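## Task

Lot numbers are printed on the shelf edge under each shelf spot, and several spots may carry the same number. Move one cardboard box from a lot 451 spot and one from a lot 434 spot onto the desk, so that no part of either box overhangs the desk edge. All other cardboard boxes must stay on the shelves where they are. If no box of a given lot exists in the storeroom, leave that lot out. The robot must not fall over or be left tilted, or the task fails.

## Robot and tools

Robot. A simulated Hello Robot Stretch 3 with a single arm: a two-wheeled base (no sideways motion), a lift that rides up a mast, and an arm that telescopes out to the robot's right. To bring the gripper forward or back you drive the base. The base is 0.33 m long, 0.34 m wide, rounded at the back, and pivots about the point between its drive wheels, 0.05 m behind the front edge. With the arm retracted and the wrist folded, the wrist pokes up to 0.06 m beyond the right side and a turn sweeps radius 0.28 m; an unfolded level wrist reaches past that.

Frames. Base frame: origin on the floor between the drive wheels, x forward, y left, z up, metres. hand_pose is reported in it, at the point where closed fingertips meet; with all wrist joints at zero that frame's x points up, y back along the arm to the mast, z toward the rear. Odometry frame = base frame at scene start; base_odometry counts wheel rotation only, so slip looks like travel; heading in rad, left positive, -3.142 to 3.142.

move. One action per call. Keys:
- base: exactly one command, an offset from where the base was last reported (or from its live position if a move was still running). translate_m: metres, -3 to 3, positive forward. rotate_rad: radians, -6.4 to 6.4, positive is a left turn.
- joints: a single dict of absolute targets by name (not offsets): lift_m 0 to 1.1 m; arm_m 0 to 0.52 m extension; wrist_yaw_rad -1.345 to 4.42 (0 along the arm, positive swings toward the front); wrist_pitch_rad -1.57 to 0.451 (0 level, negative tips fingertips down); wrist_roll_rad -2.911 to 2.918 (0 fingers side by side); gripper_m -0.089 to 0.179 (larger is wider; fingertip gap is about 0.007 m less when nearly shut, 0.025 m less when wide); head_pan_rad -3.953 to 1.73 (0 forward, positive left, -1.57 faces the arm); head_tilt_rad -1.53 to 0.419 (negative down). Done tolerances: 0.004 m for lift, arm, gripper; 0.02 rad yaw and roll; 0.05 pitch; 0.1 head.
- pace: "default" or "max". speeds: per-key top speed, capped at max. Default/max: translate 0.12/0.30 m/s, rotate 0.76/1.90 rad/s, lift 0.11/0.15 m/s, arm 0.14/0.40 m/s. The base is limited to 0.10 m/s and 0.63 rad/s unless lift_m < 0.30, arm_m < 0.03 and wrist_yaw_rad > 2.54.
- contact_limits: effort thresholds (percent, 1 to 100) that halt a motion, given only with that motion's own command. arm_m, translate_m, rotate_rad take one number (arm drawing in trips at the negative value; base trips when either wheel reaches it, each wheel going slack separately, which can turn the robot). lift_m takes {"down": n, "up": n}, a push beyond normal free motion; below about 12 it may trip with nothing touched. Unstated base moves have no contact stop.
- servos: "reboot" alone re-enables servos that shut off.
- cameras: list from head_camera, nav_camera, wrist_camera, all; blocking: true waits for rest, false returns in about 0.5 s while motion continues. A move with no action just reports state, images and the scene number.
Motions in one action start together. A joint omitted later may still push toward an old target. Unknown keys make a call invalid; out-of-range values get it refused, and a refusal or an unrequested stop cancels the rest of that reply's move, wait and finished_scene calls. A move halts after about 14 s (time_out).

wait(seconds 0 to 10, cameras): lets time pass, returning early once running moves settle. stop(cameras): brakes all running motions, which then read "stopped" and hold. zoom_image(camera, region [x0,y0,x1,y1] in pixels, at most 504 each side): enlarges part of that camera's newest picture. finished_scene(scene): ends the scene; call nothing after it in that reply.

Results. "move" reads done or the worst status. Statuses: moving, done (base: wheels turned the commanded amount even if slipping), off_target (resting short, maybe still pushing), contact_stop (joint goes slack until re-commanded), time_out, torque_fault (joint limp until reboot). on_its_own lists uncommanded behaviour; "held at" there is the target. motor_effort: percent, positive toward higher values, peak in brackets; wheel positive pushes forward; wrist pitch tops out near 45, roll near 72. lidar_m: 12 sectors of 30 degrees, first straight ahead, counter-clockwise (4th left, 7th behind, 10th right), plane 0.17 m high, 0.15 to 12 m, "-" for nothing or too close; sees table legs, not tops. wrist_depth_mm and head_depth_mm: 7x7 median depth grids from top left (wrist 45 to 1000, head 280 to 4000). turned_by_wheels vs turned_by_imu: trust the IMU if they differ by more than 0.15. base_tilt in degrees, forward/right positive, with a few degrees of bias.

Cameras: head_camera and nav_camera move with the head; head_camera images arrive rotated (turn clockwise a quarter to view upright), nav_camera the opposite way; wrist_camera rides on the gripper.

Gripping: command below the box width to hold, at least 0.05 above it (or fully open) to release; readings do not confirm a grasp; resend if grip eases.

Cautions. Before folding (yaw to 3.0) or unfolding the wrist, have lift 0.32 to 0.95, pitch -0.4, roll about 0; folded, lift may go to 0.25. With yaw below -0.4 keep pitch at -0.5 or lower. Wrist, head and unlimited base push without stopping; long hard pushes fault servos. Pushing into something solid with the gripper above about 0.45 m, or driving while holding or hooked on something fixed, can topple the robot; if tilt appears, back the gripper off. Use a gentle lift down limit when lowering onto surfaces. Avoid drops, releasing moving boxes, slams and hard hits; a loose object may occasionally get nudged.

Each tool is called after "Request:" by a JSON object that holds its "api" and its "payload".

## Session

Request:
{"api": "move", "payload": {}}

Scene clock: 0.00 s.
base_odometry: x=+0.000 y=+0.000 heading=+0.000
turned_by_wheels: +0.000
turned_by_imu: +0.000
base_tilt: forward=-0.3 right=-1.3
lidar_m: 0.73 0.73 0.85 1.53 2.66 1.26 1.01 1.11 1.82 1.63 1.40 0.83
head_depth_mm: 802 792 784 776 768 761 757 / 774 765 758 751 744 737 730 / 748 740 734 728 721 715 708 / 724 715 710 705 699 694 687 / 702 695 689 684 679 672 667 / 681 673 667 664 658 652 648 / 661 655 652 644 640 634 631
base_status: not commanded
joint_positions: lift_m=+0.374 arm_m=+0.001 wrist_yaw_rad=+3.009 wrist_pitch_rad=-0.462 wrist_roll_rad=+0.000 gripper_m=+0.037 head_pan_rad=+0.000 head_tilt_rad=-0.003
joint_status: not commanded
measured_speeds: all 0
motor_effort: left_wheel=-0.4 right_wheel=+0.1 lift_m=+22.4 arm_m=-2.9 wrist_yaw_rad=-1.0 wrist_pitch_rad=+1.9 wrist_roll_rad=-0.1 gripper_m=+0.3 head_pan_rad=+1.2 head_tilt_rad=+6.7
hand_pose: x=+0.0076 y=+0.0712 z=+0.3774 quat_wxyz=(+0.207, +0.697, +0.116, +0.676) (m; base frame)
wrist_depth_mm: - 138 - - - 859 - / - 151 - - - 975 - / - 167 922 - - 937 - / 840 775 203 821 806 791 762 / 698 671 212 657 648 671 666 / 590 599 126 579 128 582 578 / 522 546 287 355 507 509 509
pictures: head_camera (sideways), nav_camera (sideways), wrist_camera
camera_calibration:
head_camera: T_world_to_cam=[[0.049258, -0.0462949, -0.997713, 1.31416], [0.0559933, 0.997482, -0.0435198, 0.0560066], [0.997215, -0.0537216, 0.0517262, -0.117899], [0, 0, 0, 1]] pos_world=[0.0497012, -0.00136013, 1.31969]
nav_camera: T_world_to_cam=[[-0.0233498, 0.0170467, 0.999582, -1.25828], [0.00969844, -0.999804, 0.017277, 0.0275711], [0.99968, 0.0100978, 0.0231799, -0.0831342], [0, 0, 0, 1]] pos_world=[0.0534596, 0.0498547, 1.25921]
wrist_camera: T_world_to_cam=[[0.994963, -0.0965217, -0.0270514, 0.016197], [-0.0806635, -0.610724, -0.787724, 0.37395], [0.0595115, 0.785938, -0.615434, 0.342021], [0, 0, 0, 1]] pos_world=[-0.00630544, -0.0388635, 0.505499]

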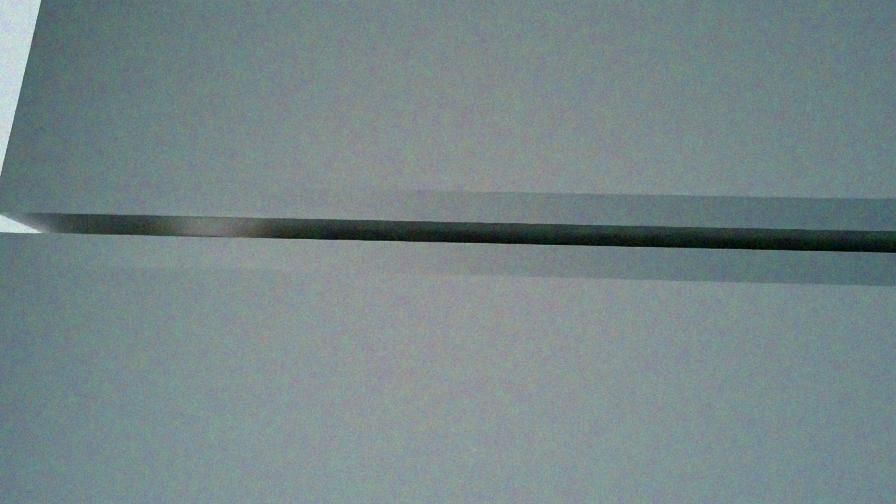

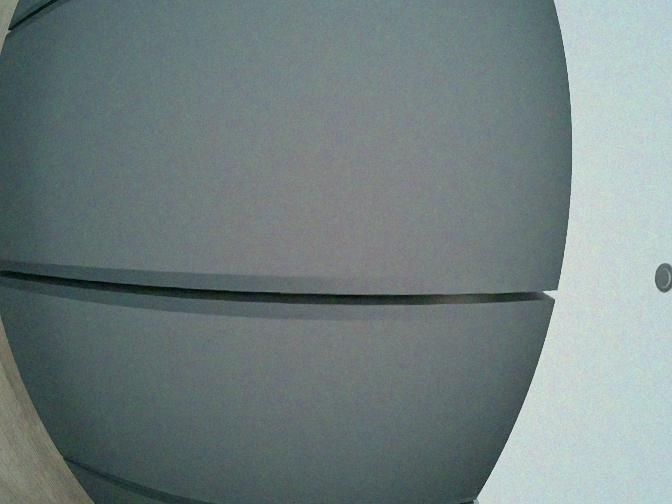

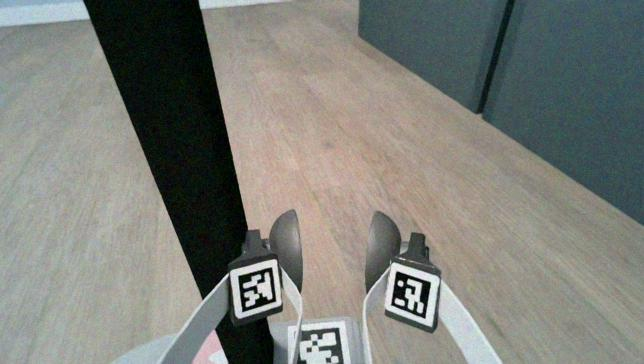

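Pan around.

Request:
{"api": "move", "payload": {"joints": {"head_pan_rad":1.5,"head_tilt_rad":-0.3}, "pace": "max", "cameras": ["nav_camera"]}}

Request:
{"api": "move", "payload": {"joints": {"head_pan_rad":-1.57,"head_tilt_rad":-0.3}, "pace": "max", "cameras": ["nav_camera"]}}

Request:
{"api": "move", "payload": {"joints": {"head_pan_rad":-3.14,"head_tilt_rad":-0.3}, "pace": "max", "cameras": ["nav_camera"]}}

Scene clock: 7.17 s.
move: done
base_odometry: x=+0.000 y=+0.000 heading=+0.000
turned_by_wheels: +0.000
turned_by_imu: +0.000
base_tilt: forward=-0.3 right=-1.2
lidar_m: 0.72 0.73 0.85 1.53 2.66 1.26 1.01 1.11 1.81 1.62 1.39 0.83
head_depth_mm: 1117 1124 1135 1145 1168 1178 1190 / 1353 1363 1385 1398 1430 1447 1460 / 2445 2574 2668 2829 1828 1853 1544 / 2425 2524 2635 2749 2852 2003 1540 / 2325 2428 2573 2713 2742 1997 1526 / 2275 2358 2485 2609 2674 1977 1519 / 2182 2297 2407 2529 2615 1982 1526
base_status: not commanded
joint_positions: lift_m=+0.374 arm_m=+0.001 wrist_yaw_rad=+3.009 wrist_pitch_rad=-0.462 wrist_roll_rad=+0.000 gripper_m=+0.037 head_pan_rad=+1.540 head_tilt_rad=-0.300
joint_status: all done
measured_speeds: translate_m=+0.000 rotate_rad=+0.000 lift_m=+0.000 arm_m=+0.000 wrist_yaw_rad=+0.000 wrist_pitch_rad=+0.000 wrist_roll_rad=+0.000 head_pan_rad=-0.024 head_tilt_rad=+0.000
motor_effort: left_wheel=-0.4(0.8) right_wheel=+0.5(1.1) lift_m=+23.0(23.9) arm_m=-9.9(10.1) wrist_yaw_rad=-0.6(1.5) wrist_pitch_rad=+1.8(2.0) wrist_roll_rad=+0.0(0.3) gripper_m=+0.5(0.9) head_pan_rad=-3.6(5.7) head_tilt_rad=-3.2(8.0)
hand_pose: x=+0.0076 y=+0.0712 z=+0.3774 quat_wxyz=(+0.207, +0.697, +0.116, +0.676) (m; base frame)
wrist_depth_mm: - 139 - - - 861 - / - 150 - - - 986 - / - 167 925 - - 946 - / 834 770 204 811 813 801 769 / 692 679 212 657 651 662 671 / 600 596 126 574 128 580 571 / 526 534 287 356 505 517 512
pictures: nav_camera (sideways)
camera_calibration:
nav_camera: T_world_to_cam=[[-0.00862383, 0.270393, 0.962711, -1.20998], [0.999766, -0.0167851, 0.0136701, 0.0262983], [0.0198555, 0.962604, -0.270185, 0.304773], [0, 0, 0, 1]] pos_world=[-0.0427782, 0.0342371, 1.24685]

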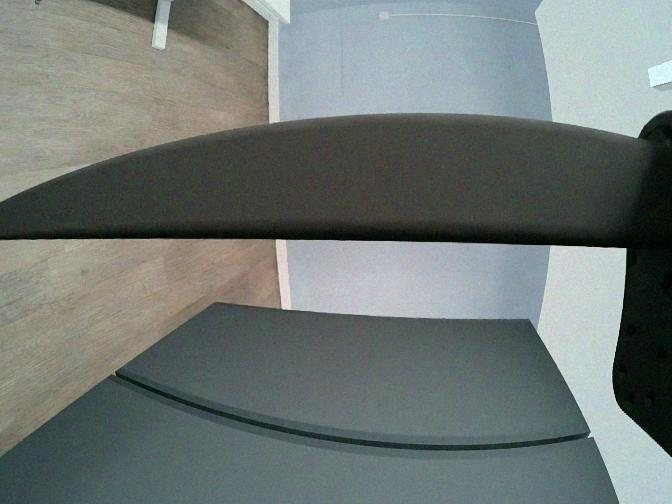

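Scene clock: 9.77 s.
move: done
base_odometry: x=+0.000 y=+0.000 heading=+0.000
turned_by_wheels: +0.000
turned_by_imu: +0.000
base_tilt: forward=-0.4 right=-1.2
lidar_m: 0.73 0.73 0.85 1.53 2.66 1.26 1.01 1.11 1.81 1.62 1.39 0.83
head_depth_mm: 1795 1823 1885 2001 2444 2042 1561 / 1905 2027 2140 2171 2173 1997 1555 / 1828 1980 2090 2217 2307 1917 1542 / 1709 1937 2047 2139 2131 1905 1545 / 1426 1487 1563 1684 1749 1812 1531 / 1617 1810 1908 2010 2054 1858 1520 / 1624 1760 1875 1961 1910 1850 1519
base_status: not commanded
joint_positions: lift_m=+0.374 arm_m=+0.001 wrist_yaw_rad=+3.009 wrist_pitch_rad=-0.462 wrist_roll_rad=+0.000 gripper_m=+0.037 head_pan_rad=-1.578 head_tilt_rad=-0.300
joint_status: all done
measured_speeds: translate_m=+0.000 rotate_rad=+0.000 lift_m=+0.000 arm_m=+0.000 wrist_yaw_rad=+0.000 wrist_pitch_rad=+0.000 wrist_roll_rad=+0.000 head_pan_rad=+0.024 head_tilt_rad=+0.000
motor_effort: left_wheel=-0.4(0.8) right_wheel=+0.2(1.1) lift_m=+23.2(23.9) arm_m=-12.6(13.4) wrist_yaw_rad=+0.4(1.6) wrist_pitch_rad=+1.9(2.1) wrist_roll_rad=-0.1(0.3) gripper_m=+0.7(1.1) head_pan_rad=+3.5(4.7) head_tilt_rad=-2.6(5.8)
hand_pose: x=+0.0076 y=+0.0712 z=+0.3774 quat_wxyz=(+0.207, +0.697, +0.116, +0.676) (m; base frame)
wrist_depth_mm: - 139 - - - 865 - / - 150 - - - 965 - / - 167 931 - - 943 - / 827 769 204 811 798 797 767 / 696 675 212 660 663 673 671 / 592 598 126 582 129 579 575 / 525 534 287 354 497 510 510
pictures: nav_camera (sideways)
camera_calibration:
nav_camera: T_world_to_cam=[[0.0150259, -0.270609, 0.962572, -1.20988], [-0.999883, -0.00686845, 0.0136774, 0.038426], [0.00291015, -0.962665, -0.27068, 0.305452], [0, 0, 0, 1]] pos_world=[0.0557122, -0.0330917, 1.24675]

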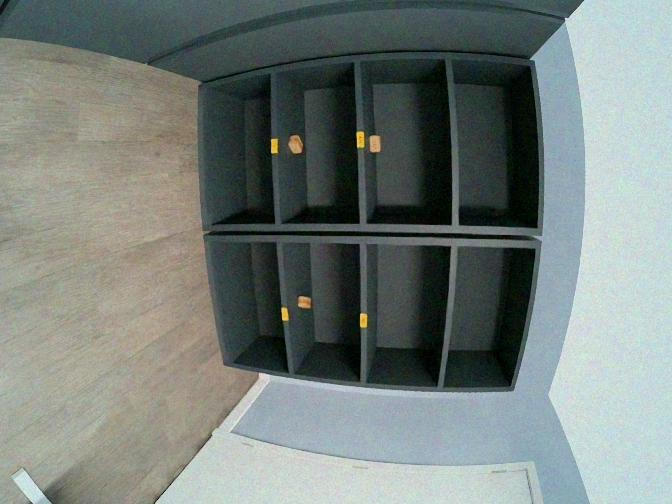

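Scene clock: 11.83 s.
move: done
base_odometry: x=+0.000 y=+0.000 heading=+0.000
turned_by_wheels: +0.000
turned_by_imu: +0.000
base_tilt: forward=-0.4 right=-1.3
lidar_m: 0.72 0.72 0.85 1.53 2.66 1.26 1.01 1.12 1.81 1.63 1.39 0.83
head_depth_mm: 1522 1607 1695 1789 1356 1807 1555 / 1488 1559 1626 1743 1338 1063 1455 / 1439 1509 1582 1666 1333 1052 1495 / 1396 1472 1531 1615 1313 998 1491 / 1359 1424 1498 1566 1305 993 1518 / 1326 1388 1450 1528 1289 944 1398 / 1296 1344 1417 1475 1289 894 1512
base_status: not commanded
joint_positions: lift_m=+0.374 arm_m=+0.001 wrist_yaw_rad=+3.009 wrist_pitch_rad=-0.462 wrist_roll_rad=+0.000 gripper_m=+0.037 head_pan_rad=-3.148 head_tilt_rad=-0.300
joint_status: all done
measured_speeds: translate_m=+0.000 rotate_rad=+0.000 lift_m=+0.000 arm_m=+0.000 wrist_yaw_rad=+0.000 wrist_pitch_rad=+0.000 wrist_roll_rad=+0.000 head_pan_rad=+0.024 head_tilt_rad=+0.000
motor_effort: left_wheel=-0.4(0.7) right_wheel=+0.2(0.9) lift_m=+23.2(23.8) arm_m=-13.0(13.7) wrist_yaw_rad=-1.3(1.8) wrist_pitch_rad=+1.9(2.0) wrist_roll_rad=-0.1(0.2) gripper_m=+0.7(0.9) head_pan_rad=+3.1(6.0) head_tilt_rad=-2.1(4.8)
hand_pose: x=+0.0076 y=+0.0712 z=+0.3774 quat_wxyz=(+0.207, +0.697, +0.116, +0.676) (m; base frame)
wrist_depth_mm: - 138 - - - 863 - / - 151 - - - 966 - / - 167 912 - - 940 - / 843 778 203 803 805 797 764 / 693 674 211 659 650 670 665 / 604 596 126 578 128 584 580 / 524 536 287 354 502 514 513
pictures: nav_camera (sideways)
camera_calibration:
nav_camera: T_world_to_cam=[[-0.270597, -0.0152698, 0.962572, -1.20812], [-0.00779931, 0.999876, 0.0136691, 0.0324597], [-0.962661, -0.00380858, -0.270683, 0.311394], [0, 0, 0, 1]] pos_world=[-0.0268939, -0.0497175, 1.24675]

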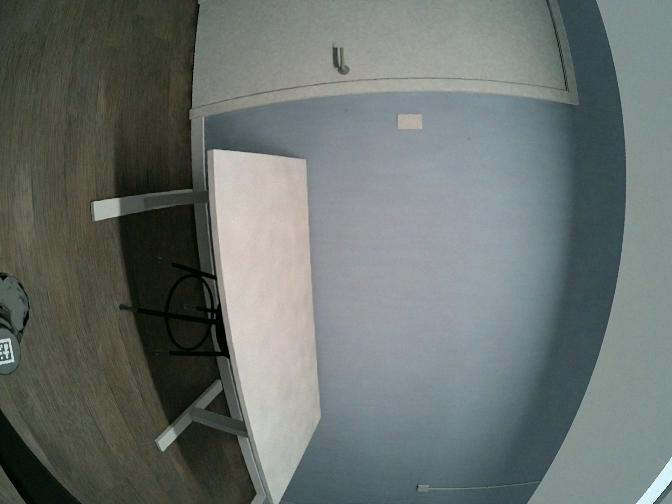

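Request:
{"api": "move", "payload": {"joints": {"head_pan_rad":-1.57,"head_tilt_rad":-0.25}, "pace": "max", "cameras": ["head_camera","nav_camera"]}}

Request:
{"api": "zoom_image", "payload": {"camera": "nav_camera", "region": [240, 100, 400, 220]}}

Request:
{"api": "zoom_image", "payload": {"camera": "nav_camera", "region": [240, 250, 400, 370]}}

Scene clock: 23.07 s.
move: done
base_odometry: x=+0.000 y=+0.000 heading=+0.000
turned_by_wheels: +0.000
turned_by_imu: +0.000
base_tilt: forward=-0.3 right=-1.4
lidar_m: 0.73 0.73 0.85 1.53 2.66 1.26 1.01 1.11 1.81 1.62 1.39 0.83
head_depth_mm: 2019 1868 1856 1894 1988 2006 1645 / 1969 2059 2132 2202 2139 2063 1630 / 1920 2001 2085 2171 2220 2037 1633 / 1838 1947 2020 2096 2084 2044 1626 / 1476 1485 1548 1624 1798 1855 1605 / 1734 1843 1912 1991 2030 2010 1609 / 1622 1800 1863 1924 1870 2005 1600
base_status: not commanded
joint_positions: lift_m=+0.374 arm_m=+0.001 wrist_yaw_rad=+3.009 wrist_pitch_rad=-0.462 wrist_roll_rad=+0.000 gripper_m=+0.037 head_pan_rad=-1.562 head_tilt_rad=-0.250
joint_status: all done
measured_speeds: translate_m=+0.000 rotate_rad=+0.000 lift_m=+0.000 arm_m=+0.000 wrist_yaw_rad=+0.000 wrist_pitch_rad=+0.000 wrist_roll_rad=+0.000 head_pan_rad=-0.024 head_tilt_rad=+0.000
motor_effort: left_wheel=-0.3(0.8) right_wheel=+0.4(1.2) lift_m=+23.1(24.0) arm_m=-12.7(13.6) wrist_yaw_rad=+0.7(1.7) wrist_pitch_rad=+1.9(2.1) wrist_roll_rad=+0.1(0.3) gripper_m=+0.7(1.0) head_pan_rad=-3.3(5.4) head_tilt_rad=+5.6(8.5)
hand_pose: x=+0.0076 y=+0.0712 z=+0.3774 quat_wxyz=(+0.207, +0.697, +0.116, +0.676) (m; base frame)
wrist_depth_mm: - 139 - - - 863 - / - 150 - - - 968 - / - 168 911 - - 945 - / 823 777 204 810 803 788 758 / 693 671 211 668 655 677 674 / 590 595 126 569 129 589 579 / 529 537 289 355 498 509 507
pictures: head_camera (sideways), nav_camera (sideways)
camera_calibration:
head_camera: T_world_to_cam=[[-0.0480191, 0.196088, -0.97941, 1.2906], [0.997833, -0.0347512, -0.0558799, 0.0663316], [-0.0449931, -0.97997, -0.193994, 0.208344], [0, 0, 0, 1]] pos_world=[0.00515951, -0.0465945, 1.30815]
nav_camera: T_world_to_cam=[[0.0190129, -0.2219, 0.974884, -1.226], [-0.999643, -0.022538, 0.0143658, 0.0375631], [0.0187842, -0.974809, -0.22225, 0.242385], [0, 0, 0, 1]] pos_world=[0.0563065, -0.0349239, 1.24853]

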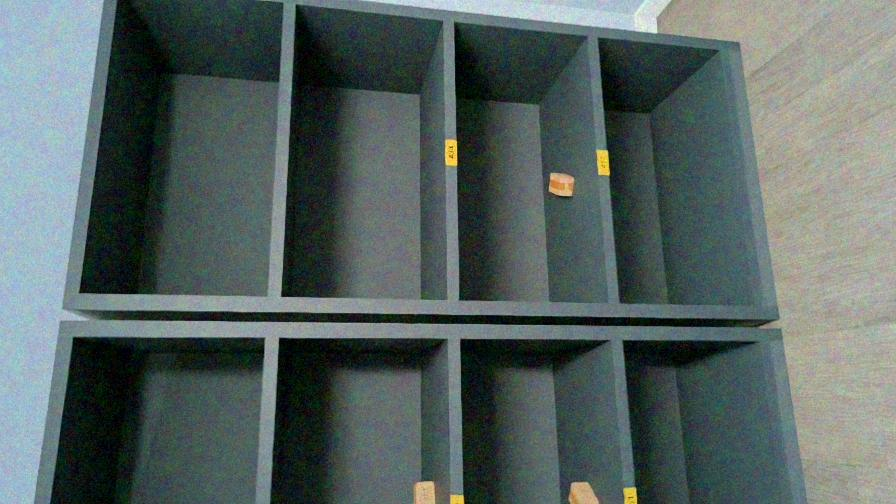

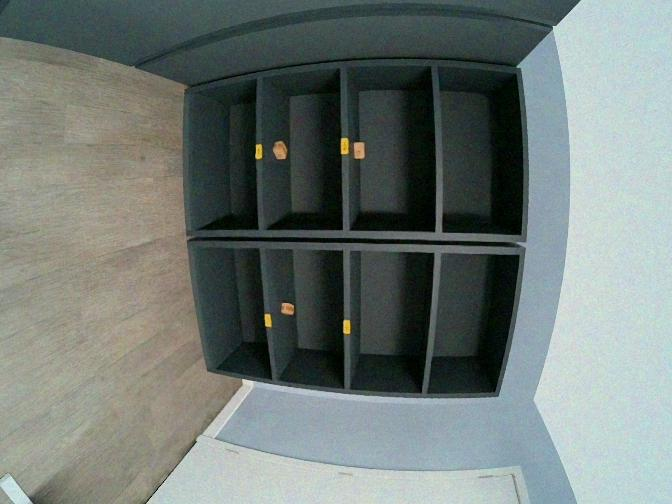

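Scaled by 3.150 from the camera's 672x504 image, which has a finer 792x594 frame.

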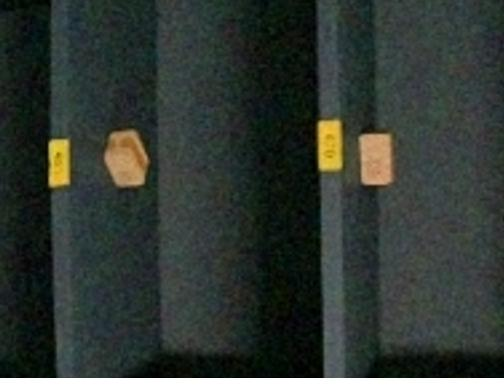

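Scaled by 3.150 from the camera's 672x504 image, which has a finer 792x594 frame.

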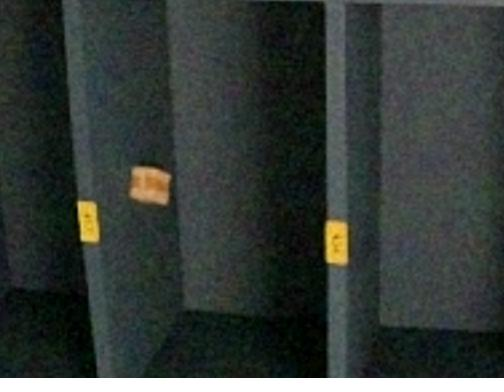

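Request:
{"api": "zoom_image", "payload": {"camera": "head_camera", "region": [530, 120, 650, 220]}}

Request:
{"api": "zoom_image", "payload": {"camera": "head_camera", "region": [400, 120, 480, 200]}}

Request:
{"api": "move", "payload": {"joints": {"head_pan_rad":-1.3,"head_tilt_rad":-0.25}, "cameras": ["head_camera"]}}

Request:
{"api": "zoom_image", "payload": {"camera": "head_camera", "region": [400, 260, 680, 460]}}

Scaled by 4.200 from the camera's 896x504 image, which has a finer 1280x720 frame.

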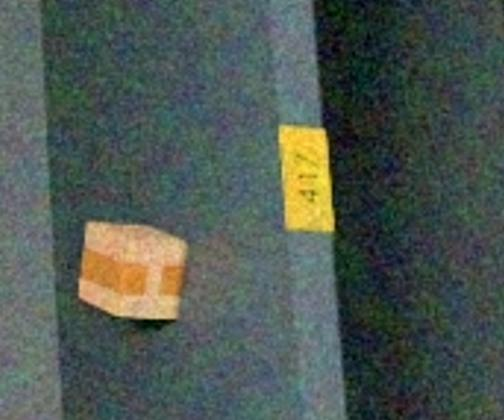

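Scaled by 6.300 from the camera's 896x504 image, which has a finer 1280x720 frame.

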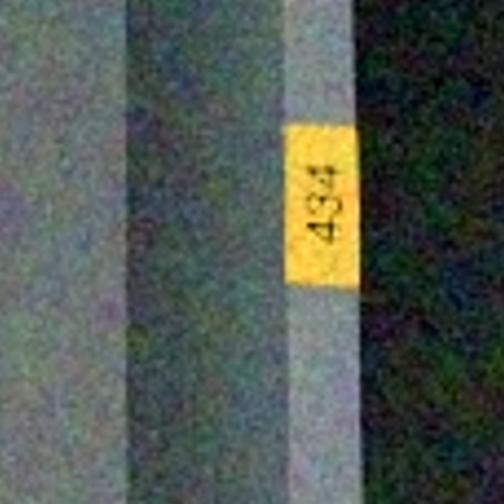

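Scene clock: 32.27 s.
move: done
base_odometry: x=+0.000 y=+0.000 heading=+0.000
turned_by_wheels: +0.000
turned_by_imu: +0.000
base_tilt: forward=-0.3 right=-1.3
lidar_m: 0.72 0.73 0.86 1.53 2.66 1.26 1.01 1.11 1.81 1.62 1.39 0.83
head_depth_mm: 1793 1886 1936 2018 1995 2080 1633 / 1806 1870 1935 2025 2085 2065 1642 / 1801 1868 1807 1682 1692 1799 1629 / 1702 1893 1957 2008 2090 2022 1617 / 1728 1893 1973 2020 2059 2021 1617 / 1744 1896 1968 2032 2042 1999 1621 / 1711 1725 1750 1773 1759 1830 1615
base_status: not commanded
joint_positions: lift_m=+0.374 arm_m=+0.001 wrist_yaw_rad=+3.009 wrist_pitch_rad=-0.462 wrist_roll_rad=+0.000 gripper_m=+0.037 head_pan_rad=-1.299 head_tilt_rad=-0.250
joint_status: all done
measured_speeds: all 0
motor_effort: left_wheel=-0.5(0.8) right_wheel=+0.4(0.7) lift_m=+23.4(24.0) arm_m=-12.8(13.1) wrist_yaw_rad=+0.0(1.5) wrist_pitch_rad=+1.9(2.0) wrist_roll_rad=+0.1(0.3) gripper_m=+0.6(0.9) head_pan_rad=+3.3(4.2) head_tilt_rad=+6.2(8.0)
hand_pose: x=+0.0076 y=+0.0712 z=+0.3774 quat_wxyz=(+0.207, +0.697, +0.116, +0.676) (m; base frame)
wrist_depth_mm: - 139 - - - 861 - / - 150 - - - 955 - / - 166 913 - - 930 - / 838 769 203 817 803 807 759 / 691 677 211 661 655 673 669 / 599 593 126 577 129 588 581 / 526 539 288 356 506 511 513
pictures: head_camera (sideways)
camera_calibration:
head_camera: T_world_to_cam=[[-0.0972061, 0.176388, -0.979509, 1.291], [0.972604, 0.225652, -0.0558858, 0.0664669], [0.211171, -0.958107, -0.19349, 0.20615], [0, 0, 0, 1]] pos_world=[0.0173143, -0.0452016, 1.30815]

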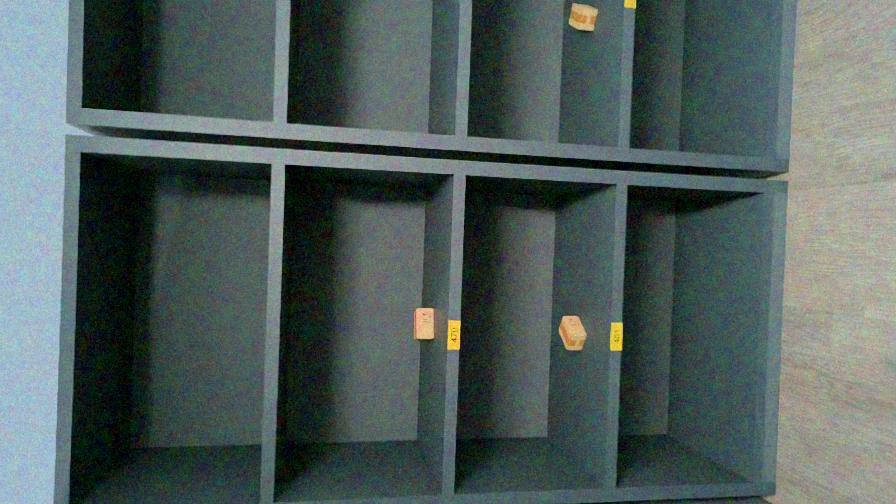

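Scaled by 1.800 from the camera's 896x504 image, which has a finer 1280x720 frame.

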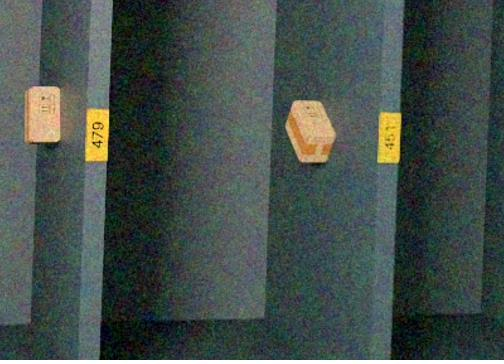

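Request:
{"api": "move", "payload": {"base": {"rotate_rad":1.8}, "joints": {"lift_m":0.27,"head_pan_rad":0,"head_tilt_rad":-0.3}, "pace": "max", "cameras": ["nav_camera"]}}

Scene clock: 67.87 s.
move: done
base_odometry: x=+0.000 y=+0.000 heading=+1.800
turned_by_wheels: +1.800
turned_by_imu: +1.764
base_tilt: forward=-0.3 right=-1.3
lidar_m: 2.66 1.64 1.01 1.11 1.60 1.96 1.63 1.06 0.76 0.73 0.75 1.00
head_depth_mm: 2330 2441 2571 2694 2619 1768 1559 / 2359 2411 2561 2677 2770 2026 1546 / 2320 2431 2554 2687 2746 2024 1546 / 2291 2398 2507 2677 2737 2004 1542 / 2289 2406 2532 2673 2719 1980 1532 / 2298 2388 2481 2621 2708 1986 1522 / 2291 2372 2478 2620 2689 1985 1522
base_status: done
joint_positions: lift_m=+0.270 arm_m=+0.001 wrist_yaw_rad=+3.009 wrist_pitch_rad=-0.463 wrist_roll_rad=+0.000 gripper_m=+0.037 head_pan_rad=+0.003 head_tilt_rad=-0.300
joint_status: all done
measured_speeds: all 0
motor_effort: left_wheel=-7.3(14.5) right_wheel=+8.1(14.6) lift_m=+30.1(30.9) arm_m=-12.9(13.6) wrist_yaw_rad=-1.6(2.1) wrist_pitch_rad=+2.2(2.3) wrist_roll_rad=+0.0(0.3) gripper_m=+0.7(1.0) head_pan_rad=-3.1(5.2) head_tilt_rad=-3.4(5.9)
hand_pose: x=+0.0076 y=+0.0710 z=+0.2726 quat_wxyz=(+0.208, +0.697, +0.117, +0.676) (m; base frame)
wrist_depth_mm: - 138 - - - - - / - 150 994 - - - - / 827 167 740 799 788 786 755 / 666 603 204 648 643 628 627 / 555 552 213 525 520 533 531 / 481 285 126 273 128 460 457 / 252 256 238 247 390 403 404
pictures: nav_camera (sideways)
camera_calibration:
nav_camera: T_world_to_cam=[[0.269818, 0.0178673, 0.962745, -1.21171], [0.0173335, -0.999756, 0.0136963, 0.0322131], [0.962755, 0.0129923, -0.270062, 0.2989], [0, 0, 0, 1]] pos_world=[0.0386167, 0.0499719, 1.24685]

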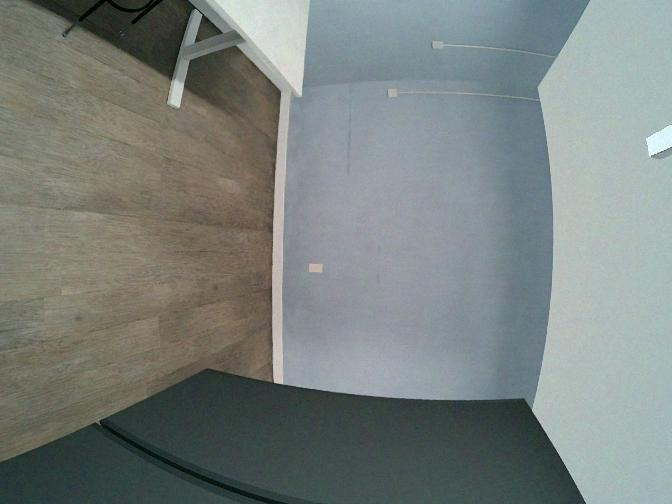

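Request:
{"api": "move", "payload": {"base": {"translate_m":1.98}, "pace": "max"}}

Request:
{"api": "move", "payload": {"base": {"rotate_rad":-1.57}, "pace": "max", "cameras": ["nav_camera"]}}

Scene clock: 80.50 s.
move: done
base_odometry: x=-0.449 y=+1.928 heading=+1.799
turned_by_wheels: +0.000
turned_by_imu: +0.002
base_tilt: forward=-0.4 right=-1.1
lidar_m: 0.69 0.72 0.96 1.61 1.66 1.65 2.93 0.98 0.75 1.16 1.01 0.73
head_depth_mm: 583 610 642 675 713 755 806 / 580 608 638 675 711 751 800 / 578 605 636 671 706 748 795 / 576 604 634 667 704 743 791 / 574 600 629 662 701 739 784 / 571 595 627 659 697 734 780 / 570 595 624 657 693 731 774
base_status: done
joint_positions: lift_m=+0.270 arm_m=+0.001 wrist_yaw_rad=+3.009 wrist_pitch_rad=-0.463 wrist_roll_rad=+0.000 gripper_m=+0.037 head_pan_rad=+0.000 head_tilt_rad=-0.301
joint_status: not commanded
measured_speeds: all 0
motor_effort: left_wheel=-2.8(10.2) right_wheel=+7.5(17.6) lift_m=+24.4(28.0) arm_m=-6.7(11.5) wrist_yaw_rad=-0.8(1.9) wrist_pitch_rad=+2.1(2.3) wrist_roll_rad=+0.1(0.4) gripper_m=+0.5(1.1) head_pan_rad=-2.6(3.8) head_tilt_rad=+3.7(4.0)
hand_pose: x=+0.0076 y=+0.0710 z=+0.2726 quat_wxyz=(+0.208, +0.697, +0.117, +0.676) (m; base frame)
wrist_depth_mm: - 138 - - - - - / - 151 990 - - - 814 / 815 167 736 795 789 768 732 / 667 608 203 642 634 636 622 / 555 551 213 525 523 534 536 / 478 285 126 274 129 465 458 / 252 256 237 247 391 405 404
pictures: none

Scene clock: 82.63 s.
move: done
base_odometry: x=-0.449 y=+1.928 heading=+0.230
turned_by_wheels: -1.570
turned_by_imu: -1.539
base_tilt: forward=-0.2 right=-1.1
lidar_m: 2.13 0.99 0.72 0.69 0.72 0.98 1.61 1.36 1.65 2.69 0.96 0.75
head_depth_mm: 899 883 865 853 840 827 819 / 1859 1942 2035 2105 2202 1174 1152 / 1835 1936 2035 2144 2236 2019 1540 / 1854 1933 2031 2124 2259 1997 1536 / 1837 1914 2022 2137 2251 1994 1533 / 1840 1931 1998 2106 2234 1976 1510 / 1837 1887 1988 2088 2184 1956 1510
base_status: done
joint_positions: lift_m=+0.270 arm_m=+0.001 wrist_yaw_rad=+3.009 wrist_pitch_rad=-0.463 wrist_roll_rad=+0.000 gripper_m=+0.037 head_pan_rad=+0.000 head_tilt_rad=-0.301
joint_status: not commanded
measured_speeds: all 0
motor_effort: left_wheel=+6.1(15.2) right_wheel=-9.9(14.5) lift_m=+25.5(25.5) arm_m=-12.5(13.4) wrist_yaw_rad=+0.7(2.1) wrist_pitch_rad=+2.2(2.3) wrist_roll_rad=+0.2(0.3) gripper_m=+0.6(0.9) head_pan_rad=-2.7(2.9) head_tilt_rad=+5.2(6.1)
hand_pose: x=+0.0076 y=+0.0710 z=+0.2726 quat_wxyz=(+0.208, +0.697, +0.117, +0.676) (m; base frame)
wrist_depth_mm: - 139 - - - - - / - 151 161 - - - - / - 167 181 766 750 764 775 / 665 609 204 642 639 633 625 / 553 552 213 528 523 534 535 / 473 285 126 274 128 458 456 / 251 258 236 248 388 403 406
pictures: nav_camera (sideways)
camera_calibration:
nav_camera: T_world_to_cam=[[0.271272, 0.0170256, 0.962352, -1.21115], [0.0142433, -0.999805, 0.0136732, 0.0322461], [0.962397, 0.00999792, -0.271462, 0.300693], [0, 0, 0, 1]] pos_world=[0.0387068, 0.0498541, 1.24674]

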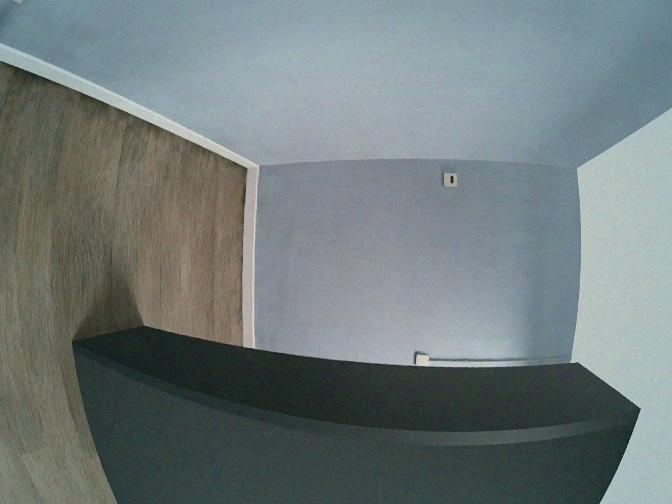

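Request:
{"api": "move", "payload": {"base": {"translate_m":1.45}, "joints": {"head_pan_rad":-1.8,"head_tilt_rad":-0.25}, "pace": "max", "cameras": ["nav_camera","head_camera"]}}

Scene clock: 95.37 s.
move: done
base_odometry: x=+0.963 y=+2.259 heading=+0.230
turned_by_wheels: +0.000
turned_by_imu: +0.001
base_tilt: forward=-0.3 right=-1.2
lidar_m: 0.70 0.72 0.73 0.70 0.73 1.00 2.71 0.45 0.44 1.23 0.99 0.72
head_depth_mm: 1161 630 1232 1280 827 573 980 / 1128 1140 1224 1275 823 1195 924 / 1098 1125 1187 1239 1043 1293 1008 / 1172 1181 1198 1219 1280 1307 1381 / 2528 2632 2846 2186 2246 2124 1626 / 2742 3623 3737 3888 3182 2138 1602 / 2737 3527 3675 3825 3097 2131 1594
base_status: done
joint_positions: lift_m=+0.270 arm_m=+0.001 wrist_yaw_rad=+3.009 wrist_pitch_rad=-0.463 wrist_roll_rad=+0.000 gripper_m=+0.037 head_pan_rad=-1.800 head_tilt_rad=-0.249
joint_status: all done
measured_speeds: all 0
motor_effort: left_wheel=+6.4(13.5) right_wheel=+0.4(13.3) lift_m=+29.1(29.5) arm_m=-9.3(12.0) wrist_yaw_rad=-0.3(1.5) wrist_pitch_rad=+2.2(2.3) wrist_roll_rad=-0.2(0.3) gripper_m=+0.5(1.1) head_pan_rad=+2.6(4.8) head_tilt_rad=-2.9(7.8)
hand_pose: x=+0.0076 y=+0.0710 z=+0.2726 quat_wxyz=(+0.208, +0.697, +0.117, +0.676) (m; base frame)
wrist_depth_mm: - 139 - - - - 740 / - 151 161 - - - 796 / 754 167 181 759 770 771 739 / 659 614 203 645 636 635 624 / 548 546 213 524 522 529 533 / 477 284 126 274 129 459 457 / 251 257 238 247 393 408 403
pictures: head_camera (sideways), nav_camera (sideways)
camera_calibration:
head_camera: T_world_to_cam=[[-0.000780409, 0.200726, -0.979647, 1.29056], [0.961524, -0.268977, -0.0558783, 0.0665308], [-0.274718, -0.941998, -0.192793, 0.208184], [0, 0, 0, 1]] pos_world=[-0.00577173, -0.0450452, 1.30815]
nav_camera: T_world_to_cam=[[-0.0335642, -0.219054, 0.975135, -1.22607], [-0.976798, 0.21368, 0.0143796, 0.0374532], [-0.211517, -0.952027, -0.221143, 0.24236], [0, 0, 0, 1]] pos_world=[0.0466954, -0.0458449, 1.24864]

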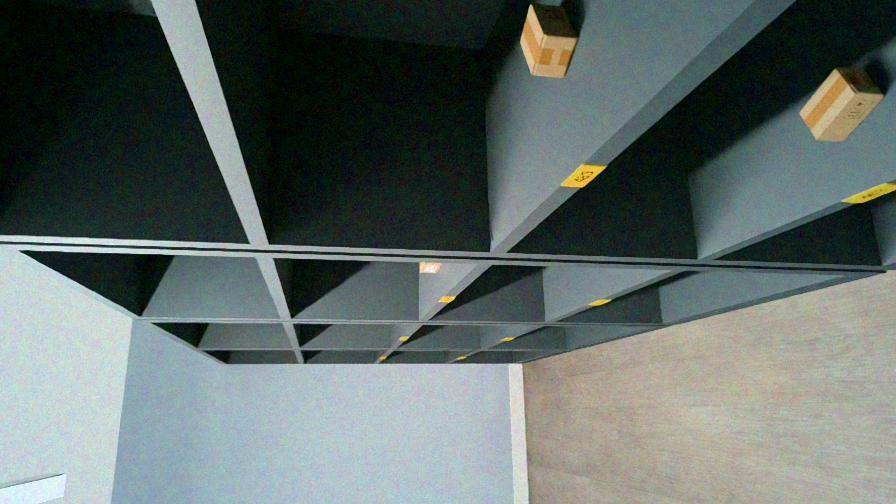

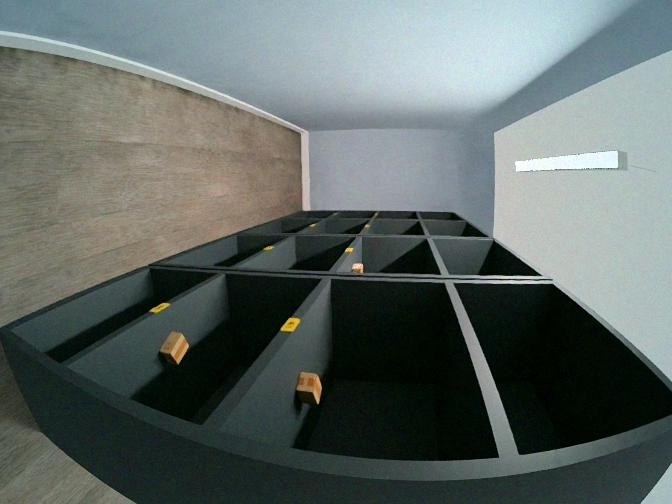

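Request:
{"api": "zoom_image", "payload": {"camera": "head_camera", "region": [810, 150, 896, 220]}}

Request:
{"api": "zoom_image", "payload": {"camera": "head_camera", "region": [540, 150, 640, 210]}}

Request:
{"api": "zoom_image", "payload": {"camera": "head_camera", "region": [400, 250, 640, 370]}}

Scaled by 5.860 from the camera's 896x504 image, which has a finer 1280x720 frame.

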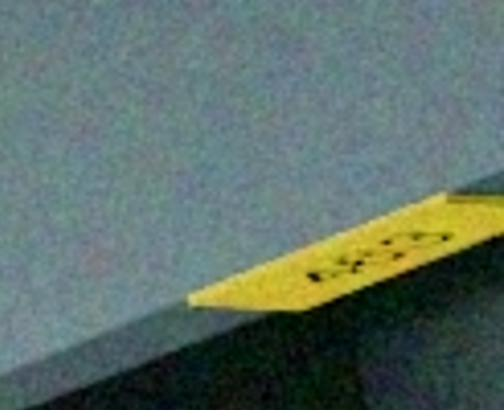

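Scaled by 5.040 from the camera's 896x504 image, which has a finer 1280x720 frame.

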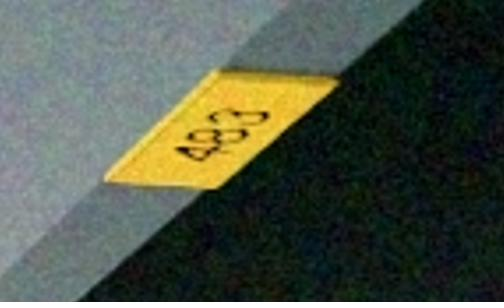

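Scaled by 2.100 from the camera's 896x504 image, which has a finer 1280x720 frame.

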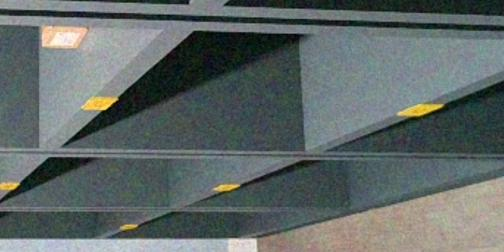

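Request:
{"api": "move", "payload": {"base": {"translate_m":0.27}, "pace": "max"}}

Request:
{"api": "move", "payload": {"base": {"rotate_rad":-1.59}, "joints": {"head_pan_rad":-1.0}, "pace": "max", "cameras": ["head_camera"]}}

Request:
{"api": "zoom_image", "payload": {"camera": "head_camera", "region": [600, 150, 896, 350]}}

Scene clock: 123.13 s.
move: done
base_odometry: x=+1.226 y=+2.320 heading=+0.230
turned_by_wheels: +0.000
turned_by_imu: +0.001
base_tilt: forward=-0.1 right=-1.2
lidar_m: 0.43 0.45 0.61 0.70 0.73 0.99 2.72 0.66 1.32 1.70 0.62 0.45
head_depth_mm: 1158 1206 1264 1315 1384 1311 1099 / 1185 1196 1244 1281 1343 1372 1457 / 2344 2060 2129 2211 1941 1951 1510 / 2685 2675 2934 2282 2302 2142 1619 / 2715 3725 3822 - 3175 2148 1606 / 2752 3623 3706 3887 3151 2126 1602 / 2781 3495 3702 3784 3180 2112 1589
base_status: done
joint_positions: lift_m=+0.270 arm_m=+0.001 wrist_yaw_rad=+3.009 wrist_pitch_rad=-0.463 wrist_roll_rad=+0.000 gripper_m=+0.037 head_pan_rad=-1.800 head_tilt_rad=-0.250
joint_status: not commanded
measured_speeds: all 0
motor_effort: left_wheel=+2.5(14.4) right_wheel=+1.3(13.5) lift_m=+29.7(30.9) arm_m=-7.9(9.3) wrist_yaw_rad=+0.4(1.8) wrist_pitch_rad=+2.2(2.3) wrist_roll_rad=-0.2(0.4) gripper_m=+0.6(1.0) head_pan_rad=+2.1(3.0) head_tilt_rad=-2.1(4.0)
hand_pose: x=+0.0076 y=+0.0710 z=+0.2726 quat_wxyz=(+0.208, +0.697, +0.117, +0.676) (m; base frame)
wrist_depth_mm: - 139 - - - 710 477 / - 151 161 - - 765 480 / 754 167 181 765 784 749 487 / 659 612 203 643 643 625 495 / 552 547 212 521 518 532 496 / 476 286 126 275 129 461 454 / 251 257 237 247 389 404 404
pictures: none

Scene clock: 125.27 s.
move: done
base_odometry: x=+1.226 y=+2.320 heading=-1.360
turned_by_wheels: -1.590
turned_by_imu: -1.559
base_tilt: forward=-0.3 right=-1.2
lidar_m: 1.69 0.61 0.45 0.43 0.44 0.61 0.71 0.73 1.00 2.70 0.66 1.32
head_depth_mm: 2475 2960 3066 3160 3075 2200 1659 / 723 779 841 914 995 1098 1521 / 577 612 649 692 741 797 860 / 1064 682 1127 1162 698 697 735 / 1143 876 1224 1244 854 1277 960 / 1223 1229 1310 1346 922 1267 958 / 1277 1272 1366 1362 1408 1262 1062
base_status: done
joint_positions: lift_m=+0.270 arm_m=+0.001 wrist_yaw_rad=+3.009 wrist_pitch_rad=-0.463 wrist_roll_rad=+0.000 gripper_m=+0.037 head_pan_rad=-0.996 head_tilt_rad=-0.250
joint_status: all done
measured_speeds: all 0
motor_effort: left_wheel=+5.0(15.1) right_wheel=-7.6(14.5) lift_m=+29.5(30.5) arm_m=-13.0(13.3) wrist_yaw_rad=-1.3(1.4) wrist_pitch_rad=+2.2(2.3) wrist_roll_rad=-0.2(0.3) gripper_m=+0.6(1.0) head_pan_rad=-2.9(5.2) head_tilt_rad=-1.2(3.2)
hand_pose: x=+0.0076 y=+0.0710 z=+0.2726 quat_wxyz=(+0.208, +0.697, +0.117, +0.676) (m; base frame)
wrist_depth_mm: 417 139 427 440 454 465 472 / 450 151 460 484 495 513 521 / 493 167 501 523 534 549 - / 537 198 196 596 597 603 600 / 542 534 213 524 520 528 532 / 478 285 126 274 128 463 457 / 251 256 237 246 391 405 406
pictures: head_camera (sideways)
camera_calibration:
head_camera: T_world_to_cam=[[-0.145667, 0.139649, -0.979428, 1.29122], [0.860787, 0.505888, -0.055891, 0.0671132], [0.487675, -0.85122, -0.193899, 0.204957], [0, 0, 0, 1]] pos_world=[0.0303651, -0.039806, 1.30815]

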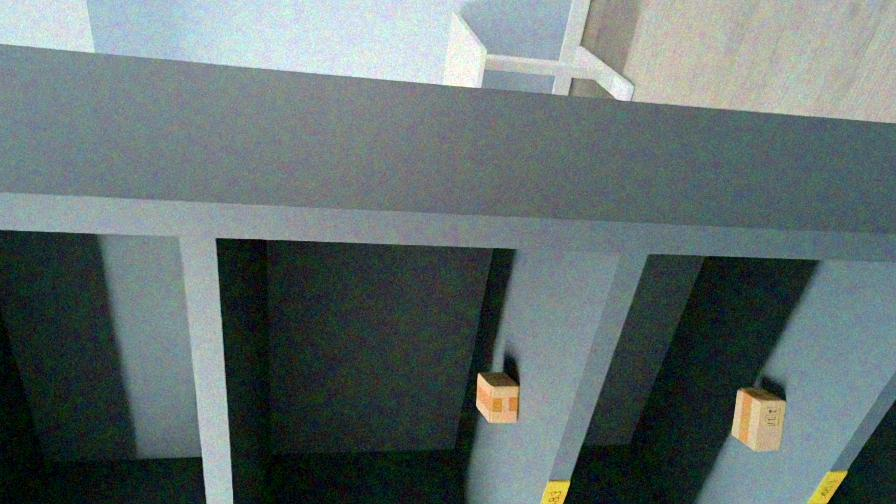

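Scaled by 1.703 from the camera's 896x504 image, which has a finer 1280x720 frame.

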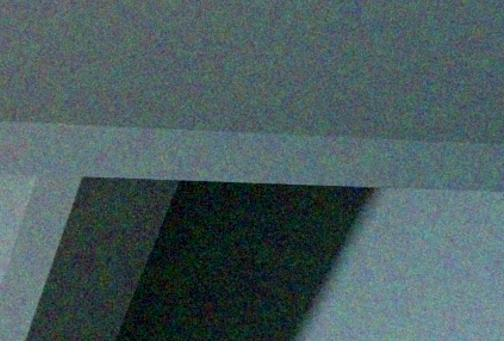

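Request:
{"api": "zoom_image", "payload": {"camera": "head_camera", "region": [780, 450, 880, 504]}}

Request:
{"api": "move", "payload": {"base": {"translate_m":0.9}, "joints": {"head_pan_rad":-1.57,"head_tilt_rad":-0.45}, "pace": "max", "cameras": ["head_camera","nav_camera"]}}

Scaled by 5.040 from the camera's 896x504 image, which has a finer 1280x720 frame.

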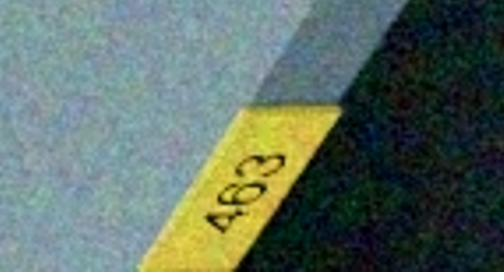

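Scene clock: 135.07 s.
move: done
base_odometry: x=+1.414 y=+1.440 heading=-1.360
turned_by_wheels: +0.000
turned_by_imu: +0.001
base_tilt: forward=-0.3 right=-1.1
lidar_m: 1.70 0.62 0.45 0.43 0.45 0.61 1.60 1.65 0.79 1.03 0.65 1.35
head_depth_mm: 577 914 979 836 1169 1017 862 / 589 907 981 771 1170 1010 862 / 602 905 982 757 1158 1006 852 / 618 908 978 804 1162 999 851 / 632 903 976 793 1157 992 845 / 653 906 977 783 1146 984 840 / 674 857 876 774 854 919 837
base_status: done
joint_positions: lift_m=+0.270 arm_m=+0.001 wrist_yaw_rad=+3.009 wrist_pitch_rad=-0.463 wrist_roll_rad=+0.000 gripper_m=+0.037 head_pan_rad=-1.570 head_tilt_rad=-0.450
joint_status: all done
measured_speeds: all 0
motor_effort: left_wheel=+6.5(12.1) right_wheel=+1.2(14.5) lift_m=+27.6(29.0) arm_m=-8.4(11.1) wrist_yaw_rad=+0.7(2.0) wrist_pitch_rad=+2.2(2.3) wrist_roll_rad=-0.1(0.3) gripper_m=+0.3(1.0) head_pan_rad=+3.7(4.9) head_tilt_rad=+4.7(7.9)
hand_pose: x=+0.0076 y=+0.0710 z=+0.2726 quat_wxyz=(+0.208, +0.697, +0.117, +0.676) (m; base frame)
wrist_depth_mm: 416 139 430 441 455 463 479 / 454 151 466 486 496 510 526 / 492 168 503 532 536 541 - / 533 195 193 598 595 613 606 / 551 525 214 521 522 532 525 / 474 285 126 274 129 461 460 / 249 256 237 247 391 407 406
pictures: head_camera (sideways), nav_camera (sideways)
camera_calibration:
head_camera: T_world_to_cam=[[-0.0465337, 0.387093, -0.920866, 1.21409], [0.997503, -0.0310129, -0.0634429, 0.0760978], [-0.053117, -0.921519, -0.384683, 0.456589], [0, 0, 0, 1]] pos_world=[0.00484086, -0.0468489, 1.29848]
nav_camera: T_world_to_cam=[[0.0173389, -0.411335, 0.911319, -1.14301], [-0.999792, -0.0168829, 0.0114019, 0.041476], [0.0106957, -0.911328, -0.411542, 0.488758], [0, 0, 0, 1]] pos_world=[0.0560582, -0.0240391, 1.24232]

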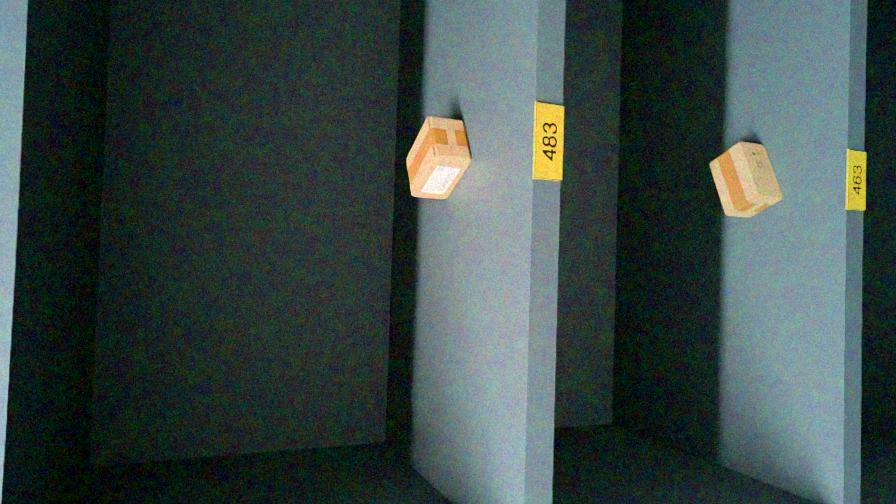

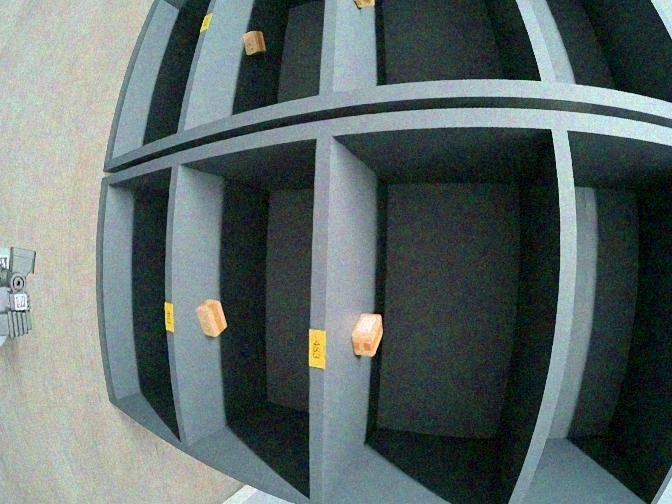

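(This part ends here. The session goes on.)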